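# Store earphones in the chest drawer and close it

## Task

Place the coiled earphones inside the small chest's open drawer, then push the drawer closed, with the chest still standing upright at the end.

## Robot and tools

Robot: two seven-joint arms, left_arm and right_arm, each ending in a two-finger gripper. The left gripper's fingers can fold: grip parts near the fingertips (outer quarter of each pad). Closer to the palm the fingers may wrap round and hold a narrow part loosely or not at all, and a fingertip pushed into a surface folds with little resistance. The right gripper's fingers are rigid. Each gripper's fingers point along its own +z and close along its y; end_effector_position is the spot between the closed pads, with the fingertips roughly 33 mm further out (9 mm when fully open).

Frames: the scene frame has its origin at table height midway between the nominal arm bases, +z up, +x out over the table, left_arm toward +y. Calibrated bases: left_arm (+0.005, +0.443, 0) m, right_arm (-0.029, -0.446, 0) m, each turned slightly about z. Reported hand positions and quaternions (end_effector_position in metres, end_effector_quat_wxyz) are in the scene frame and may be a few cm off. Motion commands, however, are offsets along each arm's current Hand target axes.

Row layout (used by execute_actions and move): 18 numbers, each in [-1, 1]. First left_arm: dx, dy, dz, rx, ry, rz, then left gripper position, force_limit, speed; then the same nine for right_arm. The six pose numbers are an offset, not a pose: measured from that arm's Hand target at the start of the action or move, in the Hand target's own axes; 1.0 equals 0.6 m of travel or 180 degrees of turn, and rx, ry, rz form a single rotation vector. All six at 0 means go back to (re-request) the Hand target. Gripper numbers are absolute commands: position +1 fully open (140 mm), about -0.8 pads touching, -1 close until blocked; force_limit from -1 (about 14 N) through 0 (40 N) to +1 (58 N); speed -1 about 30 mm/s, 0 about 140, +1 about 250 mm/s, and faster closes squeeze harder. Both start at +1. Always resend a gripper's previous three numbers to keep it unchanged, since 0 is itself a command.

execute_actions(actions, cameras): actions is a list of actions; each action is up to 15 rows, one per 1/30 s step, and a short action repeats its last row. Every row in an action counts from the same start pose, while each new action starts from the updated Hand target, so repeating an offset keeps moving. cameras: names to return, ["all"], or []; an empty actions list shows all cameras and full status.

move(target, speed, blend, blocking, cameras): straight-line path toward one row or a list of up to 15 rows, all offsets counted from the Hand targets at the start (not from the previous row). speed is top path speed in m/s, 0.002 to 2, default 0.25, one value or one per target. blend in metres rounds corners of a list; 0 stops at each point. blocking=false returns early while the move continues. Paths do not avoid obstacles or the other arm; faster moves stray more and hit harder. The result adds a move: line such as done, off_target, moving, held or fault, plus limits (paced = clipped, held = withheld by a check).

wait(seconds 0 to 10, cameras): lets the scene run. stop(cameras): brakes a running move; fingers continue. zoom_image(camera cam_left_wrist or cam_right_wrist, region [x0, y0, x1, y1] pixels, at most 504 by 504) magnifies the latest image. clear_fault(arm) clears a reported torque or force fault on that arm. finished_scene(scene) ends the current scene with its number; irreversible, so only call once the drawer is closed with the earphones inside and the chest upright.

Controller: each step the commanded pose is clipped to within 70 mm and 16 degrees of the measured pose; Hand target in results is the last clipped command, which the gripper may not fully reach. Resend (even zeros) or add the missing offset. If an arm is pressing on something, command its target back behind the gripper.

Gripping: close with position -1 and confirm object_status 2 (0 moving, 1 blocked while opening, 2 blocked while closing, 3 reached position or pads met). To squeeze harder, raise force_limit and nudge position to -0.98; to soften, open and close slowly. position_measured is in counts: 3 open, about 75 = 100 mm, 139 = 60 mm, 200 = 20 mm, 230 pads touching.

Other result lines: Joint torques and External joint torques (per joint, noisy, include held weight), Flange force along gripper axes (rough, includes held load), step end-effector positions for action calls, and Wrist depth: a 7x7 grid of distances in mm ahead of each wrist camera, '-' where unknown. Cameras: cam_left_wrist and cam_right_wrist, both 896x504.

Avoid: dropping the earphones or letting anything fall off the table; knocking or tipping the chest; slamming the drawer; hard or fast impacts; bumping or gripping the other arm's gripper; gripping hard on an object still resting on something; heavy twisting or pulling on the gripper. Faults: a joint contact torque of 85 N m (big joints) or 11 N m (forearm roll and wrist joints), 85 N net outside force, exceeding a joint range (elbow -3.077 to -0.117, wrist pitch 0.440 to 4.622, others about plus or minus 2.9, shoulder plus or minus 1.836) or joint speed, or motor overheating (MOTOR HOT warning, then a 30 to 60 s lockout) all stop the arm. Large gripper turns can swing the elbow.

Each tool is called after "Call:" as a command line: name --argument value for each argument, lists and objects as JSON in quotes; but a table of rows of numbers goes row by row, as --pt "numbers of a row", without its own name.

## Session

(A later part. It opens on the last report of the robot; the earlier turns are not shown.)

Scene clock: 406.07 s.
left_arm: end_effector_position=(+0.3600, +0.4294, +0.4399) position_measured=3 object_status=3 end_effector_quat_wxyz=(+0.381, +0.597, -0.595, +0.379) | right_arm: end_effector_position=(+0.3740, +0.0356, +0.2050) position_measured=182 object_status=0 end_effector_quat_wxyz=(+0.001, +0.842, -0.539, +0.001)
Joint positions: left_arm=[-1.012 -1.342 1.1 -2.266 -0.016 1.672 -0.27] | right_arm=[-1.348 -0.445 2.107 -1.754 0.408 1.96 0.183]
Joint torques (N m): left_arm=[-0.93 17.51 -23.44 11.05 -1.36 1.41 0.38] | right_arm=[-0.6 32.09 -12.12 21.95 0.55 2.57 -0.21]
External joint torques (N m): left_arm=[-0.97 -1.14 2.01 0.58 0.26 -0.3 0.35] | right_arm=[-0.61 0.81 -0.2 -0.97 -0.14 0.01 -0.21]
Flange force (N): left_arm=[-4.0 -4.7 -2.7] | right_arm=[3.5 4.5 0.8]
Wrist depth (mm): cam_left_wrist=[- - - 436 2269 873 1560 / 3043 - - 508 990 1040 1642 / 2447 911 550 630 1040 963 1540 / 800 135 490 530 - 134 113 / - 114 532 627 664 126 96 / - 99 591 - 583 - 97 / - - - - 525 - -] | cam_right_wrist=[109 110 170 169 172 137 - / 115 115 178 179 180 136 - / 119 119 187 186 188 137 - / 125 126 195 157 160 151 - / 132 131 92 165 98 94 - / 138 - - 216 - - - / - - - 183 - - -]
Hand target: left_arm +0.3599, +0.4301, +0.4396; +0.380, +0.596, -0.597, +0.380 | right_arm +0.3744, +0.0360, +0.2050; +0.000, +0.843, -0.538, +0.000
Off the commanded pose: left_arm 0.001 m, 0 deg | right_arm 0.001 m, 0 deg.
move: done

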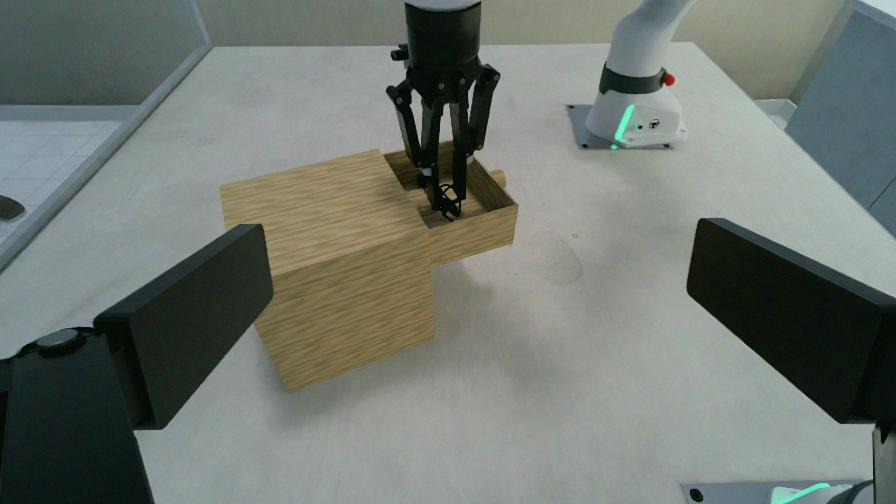

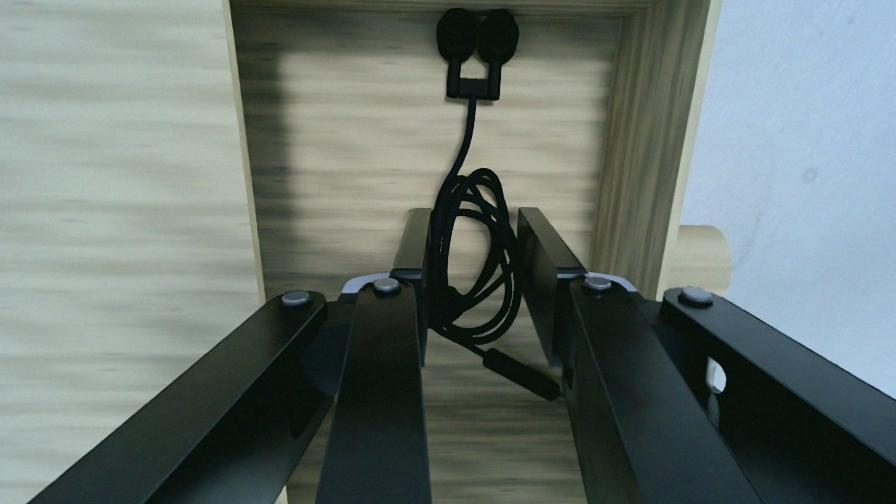

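Call:
move --pt "0 0 0 0 0 0 1 0 1 0 0 0 0 0 0 -0.3 -0.6 -1" --pt "0 0 0 0 0 0 1 0 1 0 0 -0.04 0 0 0 -0.1 -0.6 -1" --cameras '["all"]' --speed 0.04

Scene clock: 418.40 s.
left_arm: end_effector_position=(+0.3600, +0.4294, +0.4399) position_measured=3 object_status=3 end_effector_quat_wxyz=(+0.381, +0.597, -0.595, +0.379) | right_arm: end_effector_position=(+0.3747, +0.0364, +0.2287) position_measured=141 object_status=0 end_effector_quat_wxyz=(-0.002, +0.844, -0.537, -0.001)
Joint positions: left_arm=[-1.012 -1.342 1.1 -2.266 -0.016 1.672 -0.27] | right_arm=[-1.338 -0.425 2.086 -1.719 0.394 1.915 0.186]
Joint torques (N m): left_arm=[-0.96 17.5 -23.52 11.14 -1.36 1.41 0.39] | right_arm=[0.47 30.15 -12.35 23.13 0.59 2.18 0.14]
External joint torques (N m): left_arm=[-0.89 -1.17 1.96 0.79 0.27 -0.29 0.37] | right_arm=[0.42 -0.21 -0.92 0.1 -0.11 -0.37 0.14]
Flange force (N): left_arm=[-3.9 -4.9 -3.2] | right_arm=[0.2 2.1 -1.6]
Wrist depth (mm): cam_left_wrist=[- - - 444 2248 849 1522 / 2742 - - 513 1023 1010 1459 / 2521 894 567 629 - 882 1522 / - 125 492 531 - 134 112 / - 106 530 587 - 126 97 / - 94 589 - 540 - 97 / - - 550 544 - - -] | cam_right_wrist=[130 130 191 193 194 151 - / 136 136 200 201 202 349 - / 144 143 208 211 209 343 - / 152 151 153 222 165 173 - / 159 156 101 235 232 91 - / - - - 224 223 - - / - - - 446 - - -]
Hand target: left_arm +0.3599, +0.4301, +0.4396; +0.380, +0.596, -0.597, +0.380 | right_arm +0.3744, +0.0359, +0.2290; +0.000, +0.843, -0.538, +0.000
Off the commanded pose: left_arm 0.001 m, 0 deg | right_arm 0.001 m, 0 deg.
move: done

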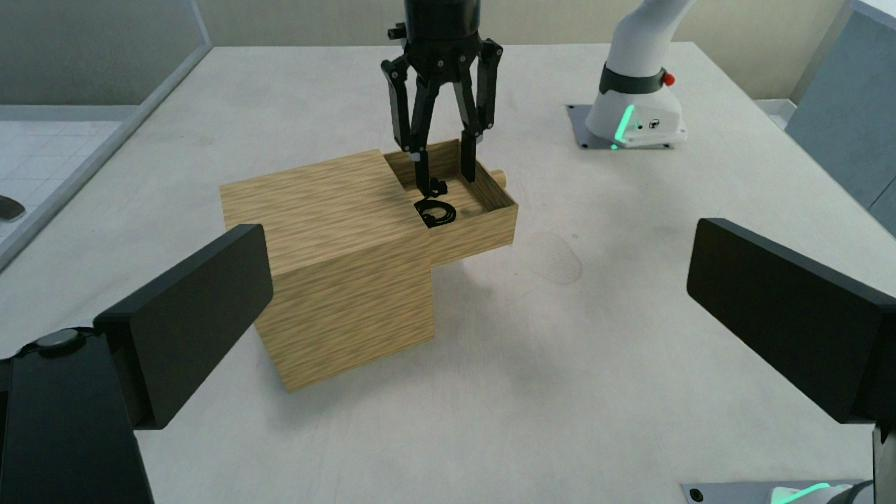

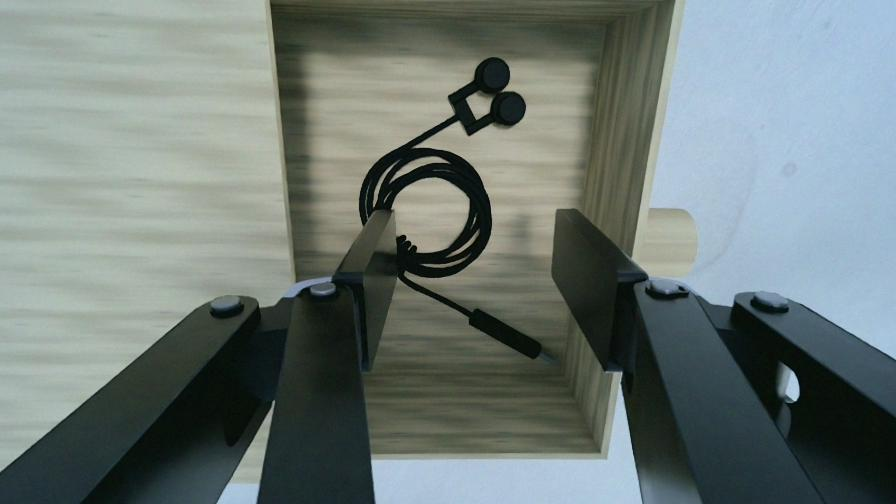

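Call:
move --pt "0 0 0 0 0 0 1 0 1 0 0 -0.15 0 0 0 -0.1 -0.6 -1" --pt "0 0 0 0 0 0 1 0 1 0 0.2077 -0.183 0 0 0.5 -0.85 -0.8 -0.3" --pt "0 0 0 0 0 0 1 0 1 0 0.2077 0.035 0 0 0.5 -0.85 -0.8 -0.3" --cameras '["all"]' --speed '[0.15, 0.3, 0.12]' --blend '[0.02, 0, 0]'

Call:
zoom_image --camera "cam_left_wrist" --region '[350, 60, 600, 280]'

Scene clock: 447.47 s.
left_arm: end_effector_position=(+0.3600, +0.4294, +0.4399) position_measured=3 object_status=3 end_effector_quat_wxyz=(+0.381, +0.597, -0.595, +0.379) | right_arm: end_effector_position=(+0.2606, -0.0173, +0.2083) position_measured=232 object_status=3 end_effector_quat_wxyz=(+0.000, -0.214, +0.977, -0.002)
Joint positions: left_arm=[-1.012 -1.342 1.1 -2.266 -0.016 1.672 -0.27] | right_arm=[-0.643 -0.913 1.349 -2.114 0.895 1.738 1.48]
Joint velocities: left_arm=[within noise] | right_arm=[0 0.001 0.001 0.001 0.001 0.004 -0.004]
Joint torques (N m): left_arm=[-0.96 17.46 -23.49 11.03 -1.35 1.41 0.4] | right_arm=[-0.36 18.94 -25.01 14.73 0.84 2.52 -0.33]
External joint torques (N m): left_arm=[-0.9 -1.21 2 0.65 0.27 -0.29 0.37] | right_arm=[-0.47 0.88 -0.62 -1.05 0.05 0.08 -0.33]
Flange force (N): left_arm=[-4.0 -4.6 -2.9] | right_arm=[1.8 -3.3 0.6]
Wrist depth (mm): cam_left_wrist=[- - - - 522 1177 1589 / 2471 - 1044 - 945 1040 1620 / 2248 879 566 638 907 894 - / 768 131 496 544 763 134 763 / - 114 539 612 664 126 96 / - 561 589 - - - 97 / - 533 - - - 538 -] | cam_right_wrist=[- - - - - - - / - - - - - - - / 356 - - - - - - / - - - 120 - - - / - - 87 95 91 - 383 / - - - - - - - / - - - - - - -]
Hand target: left_arm +0.3599, +0.4301, +0.4396; +0.380, +0.596, -0.597, +0.380 | right_arm +0.2614, -0.0165, +0.2079; +0.000, -0.216, +0.976, +0.000
Off the commanded pose: left_arm 0.001 m, 0 deg | right_arm 0.001 m, 0 deg.
move: done

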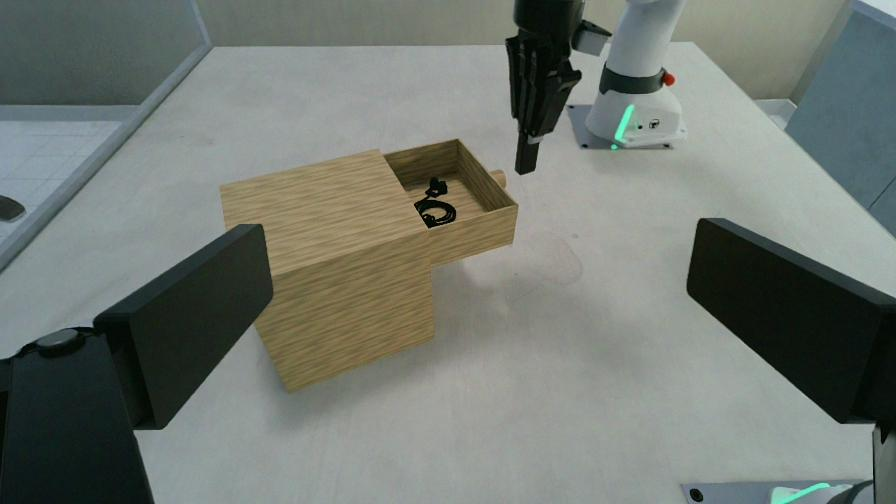

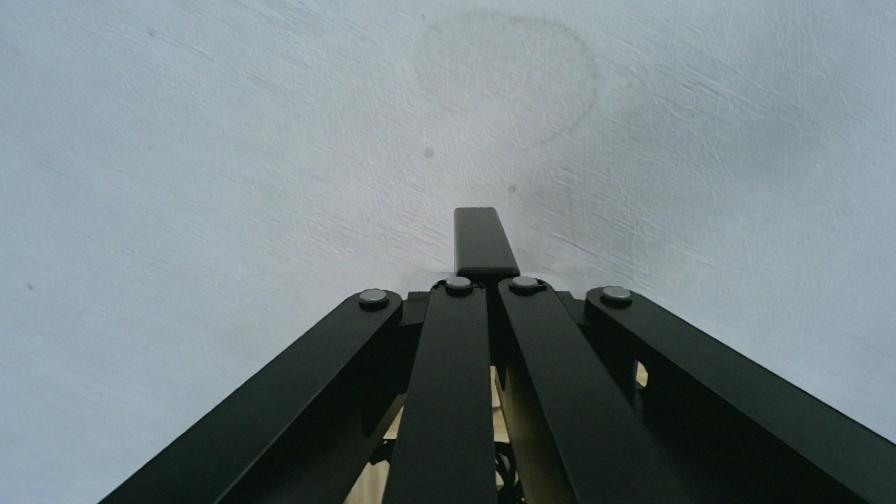

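Scaled by 2.016 from the camera's 896x504 image, which has a finer 1280x720 frame.

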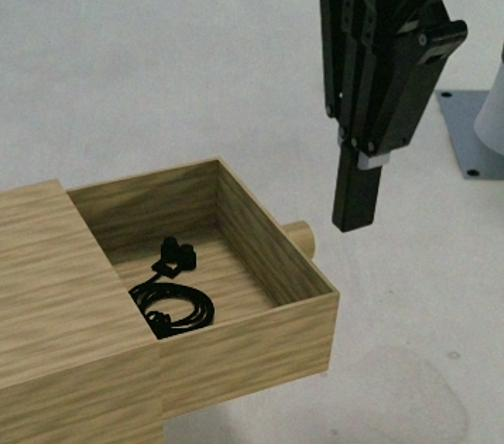

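Call:
move --pt "0 0 0 0 0 0 1 0 1 -0.05 0 0 0 0 0 -0.85 -0.8 -0.3" --pt "0 0 0 0 0 0 1 0 1 -0.205 0 0 0 0 0 -0.85 -0.8 -0.3" --pt "0 0 0 0 0 0 1 0 1 -0.23 0 0 0 0 0 -0.85 -0.8 -0.3" --cameras '["cam_left_wrist"]' --speed '[0.04, 0.07, 0.03]' --blend '[0.008, 0.008, 0]'

Call:
zoom_image --camera "cam_left_wrist" --region '[340, 100, 520, 280]'

Scene clock: 478.87 s.
left_arm: end_effector_position=(+0.3600, +0.4294, +0.4399) position_measured=3 object_status=3 end_effector_quat_wxyz=(+0.381, +0.597, -0.595, +0.379) | right_arm: end_effector_position=(+0.3873, +0.0411, +0.2085) position_measured=232 object_status=3 end_effector_quat_wxyz=(+0.002, -0.218, +0.976, +0.000)
Joint positions: left_arm=[-1.012 -1.342 1.1 -2.266 -0.016 1.672 -0.27] | right_arm=[-1.191 -0.892 1.67 -1.653 0.895 1.703 1.481]
Joint velocities: left_arm=[within noise] | right_arm=[0 0.001 0.002 0.004 -0.001 0 0.004]
Joint torques (N m): left_arm=[-0.85 17.53 -23.45 11.06 -1.36 1.4 0.41] | right_arm=[-0.45 32.43 -25.19 15.66 0.68 2.11 0.13]
External joint torques (N m): left_arm=[-0.9 -1.11 1.99 0.57 0.26 -0.31 0.38] | right_arm=[-0.48 -0.56 -0.27 -0.07 -0.13 -0.36 0.13]
Flange force (N): left_arm=[-4.0 -4.5 -2.7] | right_arm=[-1.9 0.4 -0.5]
Wrist depth (mm): cam_left_wrist=[- 2573 - 425 1386 810 1631 / 2495 - - 496 1044 1057 1600 / 2289 829 547 574 824 901 1631 / - 135 495 529 768 134 114 / - 115 534 625 719 126 96 / - 99 596 586 - - 97 / - 528 - - - - -] | cam_right_wrist=[- - - - - - - / - - - - - - - / - - - - - - - / - - 282 132 294 - - / - - 92 95 91 - - / - - - - - - - / - - - - - - -]
Hand target: left_arm +0.3599, +0.4301, +0.4396; +0.380, +0.596, -0.597, +0.380 | right_arm +0.3865, +0.0416, +0.2080; +0.000, -0.216, +0.976, +0.000
Off the commanded pose: left_arm 0.001 m, 0 deg | right_arm 0.001 m, 0 deg.
move: done; blend cut to 0.0075 m at target 2
Images, in order (width x height): cam_left_wrist 896x504.

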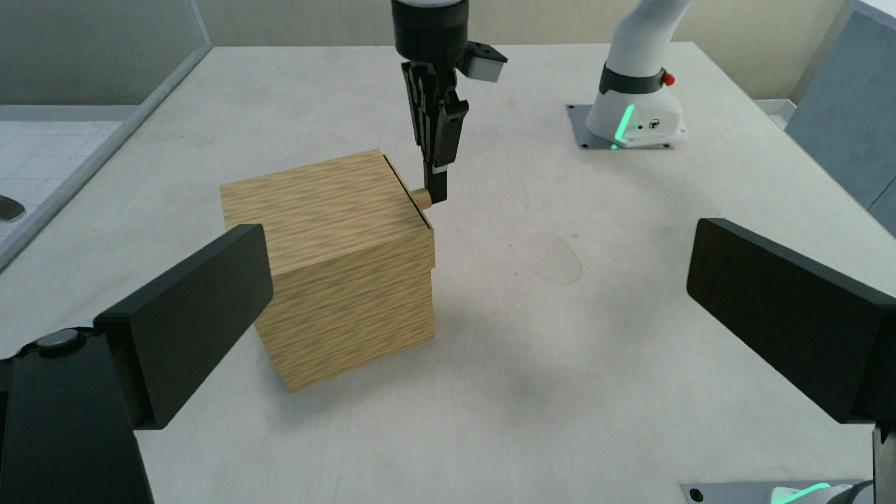

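Scaled by 2.800 from the camera's 896x504 image, which has a finer 1280x720 frame.

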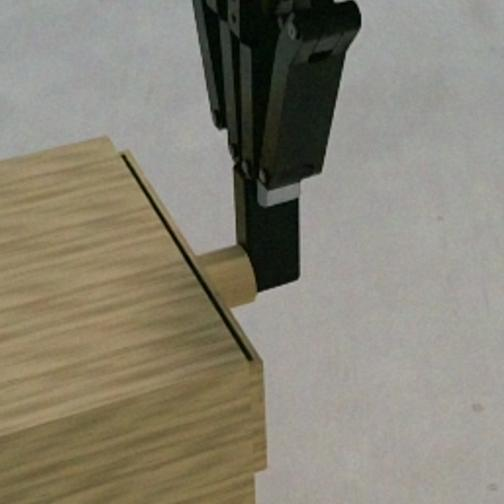

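Call:
move --target '[0,0,0,0,0,0,1,0,1,-0.0142,0,0,0,0,0,-0.85,-0.8,-0.3]' --cameras '["cam_left_wrist"]' --speed 0.03

Call:
zoom_image --camera "cam_left_wrist" --region '[340, 100, 520, 280]'

Scene clock: 485.87 s.
left_arm: end_effector_position=(+0.3600, +0.4294, +0.4399) position_measured=3 object_status=3 end_effector_quat_wxyz=(+0.381, +0.597, -0.595, +0.379) | right_arm: end_effector_position=(+0.3949, +0.0448, +0.2085) position_measured=232 object_status=3 end_effector_quat_wxyz=(+0.002, -0.218, +0.976, +0.000)
Joint positions: left_arm=[-1.012 -1.342 1.1 -2.266 -0.016 1.672 -0.27] | right_arm=[-1.227 -0.895 1.691 -1.618 0.895 1.697 1.485]
Joint velocities: left_arm=[within noise] | right_arm=[-0.003 0.001 0.001 0.001 0 0 0.005]
Joint torques (N m): left_arm=[-0.96 17.52 -23.55 11.02 -1.36 1.4 0.36] | right_arm=[-0.5 33.47 -24.99 15.42 0.73 2.18 0.08]
External joint torques (N m): left_arm=[-1.05 -1.11 1.93 0.5 0.26 -0.32 0.33] | right_arm=[-0.47 -0.48 -0.31 -0.17 -0.06 -0.27 0.08]
Flange force (N): left_arm=[-3.8 -4.7 -2.6] | right_arm=[-1.3 0.0 -0.3]
Wrist depth (mm): cam_left_wrist=[- - 2311 422 - 904 1485 / 2936 - - 1071 1031 1053 1664 / 2495 565 567 574 - - 1503 / - 135 493 538 - 134 738 / - 115 530 615 680 127 96 / - 93 - - - - 97 / - - - - - 513 -] | cam_right_wrist=[- - - - - - - / - - - - - - - / - 343 - - - - - / 368 359 276 132 267 - - / - - 93 95 91 - - / - - - - - - - / - - - - - - -]
Hand target: left_arm +0.3599, +0.4301, +0.4396; +0.380, +0.596, -0.597, +0.380 | right_arm +0.3943, +0.0452, +0.2080; +0.000, -0.216, +0.976, +0.000
Off the commanded pose: left_arm 0.001 m, 0 deg | right_arm 0.001 m, 0 deg.
move: done
Images, in order (width x height): cam_left_wrist 896x504.

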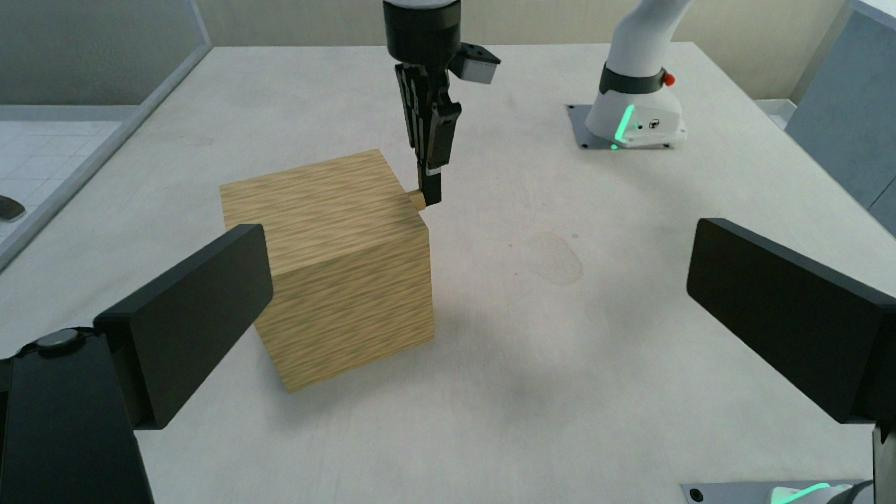

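Scaled by 2.800 from the camera's 896x504 image, which has a finer 1280x720 frame.

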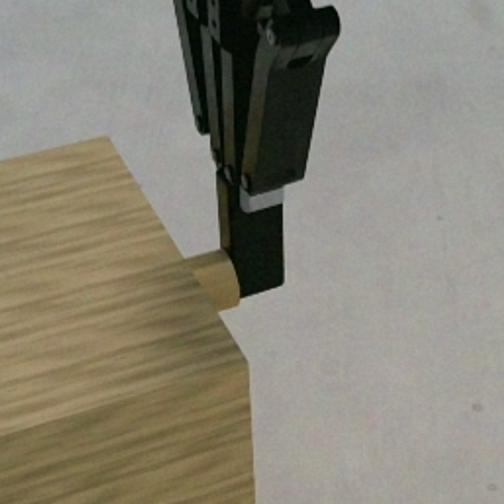

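Call:
move --target '[0,0,0,0,0,0,1,0,1,-0.0117,0,0,0,0,0,-0.85,-0.8,-0.3]' --cameras '["cam_left_wrist"]' --speed 0.02

Call:
zoom_image --camera "cam_left_wrist" --region '[340, 100, 520, 280]'

Scene clock: 495.13 s.
left_arm: end_effector_position=(+0.3600, +0.4294, +0.4399) position_measured=3 object_status=3 end_effector_quat_wxyz=(+0.381, +0.597, -0.595, +0.379) | right_arm: end_effector_position=(+0.3970, +0.0465, +0.2088) position_measured=232 object_status=3 end_effector_quat_wxyz=(-0.004, -0.218, +0.976, -0.001)
Joint positions: left_arm=[-1.012 -1.342 1.1 -2.266 -0.016 1.672 -0.27] | right_arm=[-1.253 -0.9 1.704 -1.588 0.895 1.678 1.489]
Joint torques (N m): left_arm=[-0.88 17.58 -23.5 11.1 -1.35 1.42 0.41] | right_arm=[-2.45 32.47 -24.56 15.35 1.25 4.1 0.07]
External joint torques (N m): left_arm=[-0.87 -1.08 1.97 0.66 0.27 -0.29 0.38] | right_arm=[-2.69 -2.37 -0.11 -0.28 0.44 1.69 0.07]
Flange force (N): left_arm=[-3.9 -4.7 -2.9] | right_arm=[-10.6 0.5 5.0]
Wrist depth (mm): cam_left_wrist=[2354 - - 421 - 824 1550 / 2599 914 1229 460 1071 1049 1664 / 2269 949 551 552 - 846 - / - 124 492 529 754 134 - / - 106 531 630 671 126 96 / - 94 601 - - 594 97 / - 525 - - 519 - -] | cam_right_wrist=[- 319 - - - - - / - 330 - - 331 - - / - - 338 - - - - / - - 278 132 267 - - / - 374 93 95 91 - - / - - - - - - - / - - - - - - -]
Hand target: left_arm +0.3599, +0.4301, +0.4396; +0.380, +0.596, -0.597, +0.380 | right_arm +0.4006, +0.0481, +0.2080; +0.000, -0.216, +0.976, +0.000
Off the commanded pose: left_arm 0.001 m, 0 deg | right_arm 0.004 m, 1 deg.
move: off_target (right_arm)
Images, in order (width x height): cam_left_wrist 896x504.

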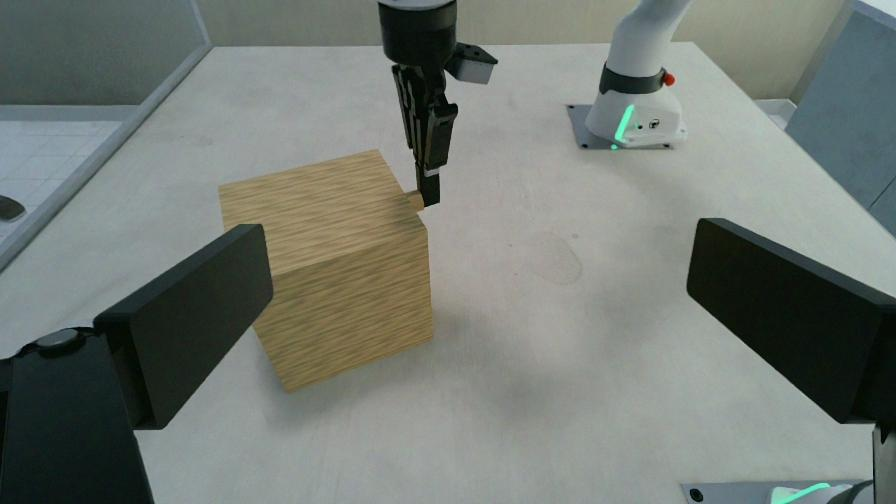

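Scaled by 2.800 from the camera's 896x504 image, which has a finer 1280x720 frame.

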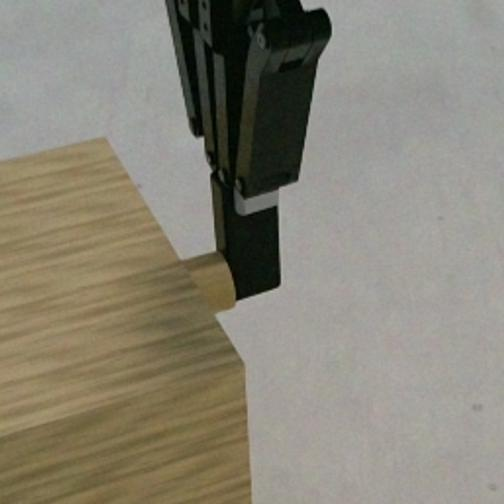

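Fully closed (hard stop felt). Back off.

Call:
move --pt "0 0 0 0 0 0 1 0 1 0.02 0 0 0 0 0 -0.85 -0.8 -0.3" --pt "0 0 0 0 0 0 1 0 1 0.1 0 0 0 0 0 -0.85 -0.8 -0.3" --cameras '["cam_left_wrist"]' --speed '[0.04, 0.12]' --blend '[0.005, 0]'

Call:
zoom_image --camera "cam_left_wrist" --region '[340, 100, 520, 280]'

Scene clock: 516.00 s.
left_arm: end_effector_position=(+0.3600, +0.4294, +0.4399) position_measured=3 object_status=3 end_effector_quat_wxyz=(+0.381, +0.597, -0.595, +0.379) | right_arm: end_effector_position=(+0.3451, +0.0231, +0.2078) position_measured=232 object_status=3 end_effector_quat_wxyz=(-0.002, -0.213, +0.977, +0.001)
Joint positions: left_arm=[-1.012 -1.342 1.1 -2.266 -0.016 1.672 -0.27] | right_arm=[-1.012 -0.874 1.571 -1.819 0.891 1.726 1.481]
Joint velocities: left_arm=[within noise] | right_arm=[0.001 0 0 0 -0.001 0.003 -0.005]
Joint torques (N m): left_arm=[-0.81 17.49 -23.5 11.05 -1.35 1.4 0.35] | right_arm=[0.72 27.01 -26.35 14.81 0.68 2.51 -0.22]
External joint torques (N m): left_arm=[-0.78 -1.11 1.85 0.62 0.27 -0.31 0.32] | right_arm=[0.67 -0.27 -1.43 -1.12 -0.12 0.07 -0.22]
Flange force (N): left_arm=[-3.8 -4.1 -2.8] | right_arm=[10.0 -3.9 0.0]
Wrist depth (mm): cam_left_wrist=[- - - 440 - 894 1503 / 2683 - - 507 945 1014 1642 / 2399 - 546 584 921 935 1642 / - 124 494 502 749 134 106 / - 106 536 621 693 126 96 / - 94 575 - - 570 97 / - - - - 539 534 -] | cam_right_wrist=[- - - - - - 301 / - - - - - - - / - - - - - - - / - 374 - 121 - - - / - - 87 95 91 - - / - - - - - - - / - - - - - - -]
Hand target: left_arm +0.3599, +0.4301, +0.4396; +0.380, +0.596, -0.597, +0.380 | right_arm +0.3462, +0.0229, +0.2080; +0.000, -0.216, +0.976, +0.000
Off the commanded pose: left_arm 0.001 m, 0 deg | right_arm 0.001 m, 0 deg.
move: done
Images, in order (width x height): cam_left_wrist 896x504.

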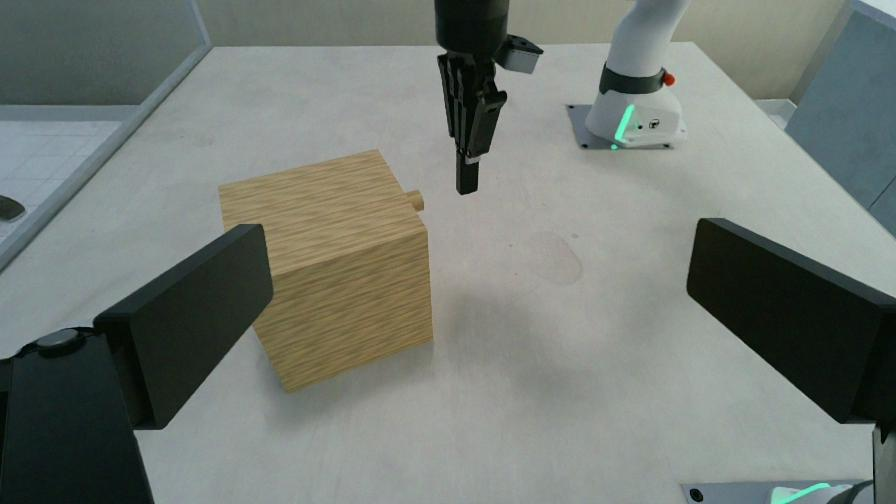

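Scaled by 2.800 from the camera's 896x504 image, which has a finer 1280x720 frame.

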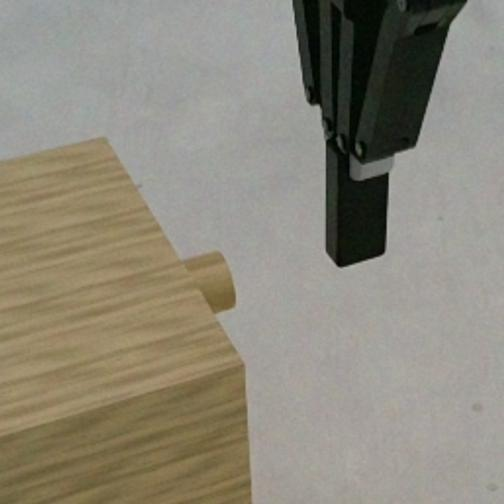

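Call:
finished_scene --scene 2

The scene is finished: the task was done.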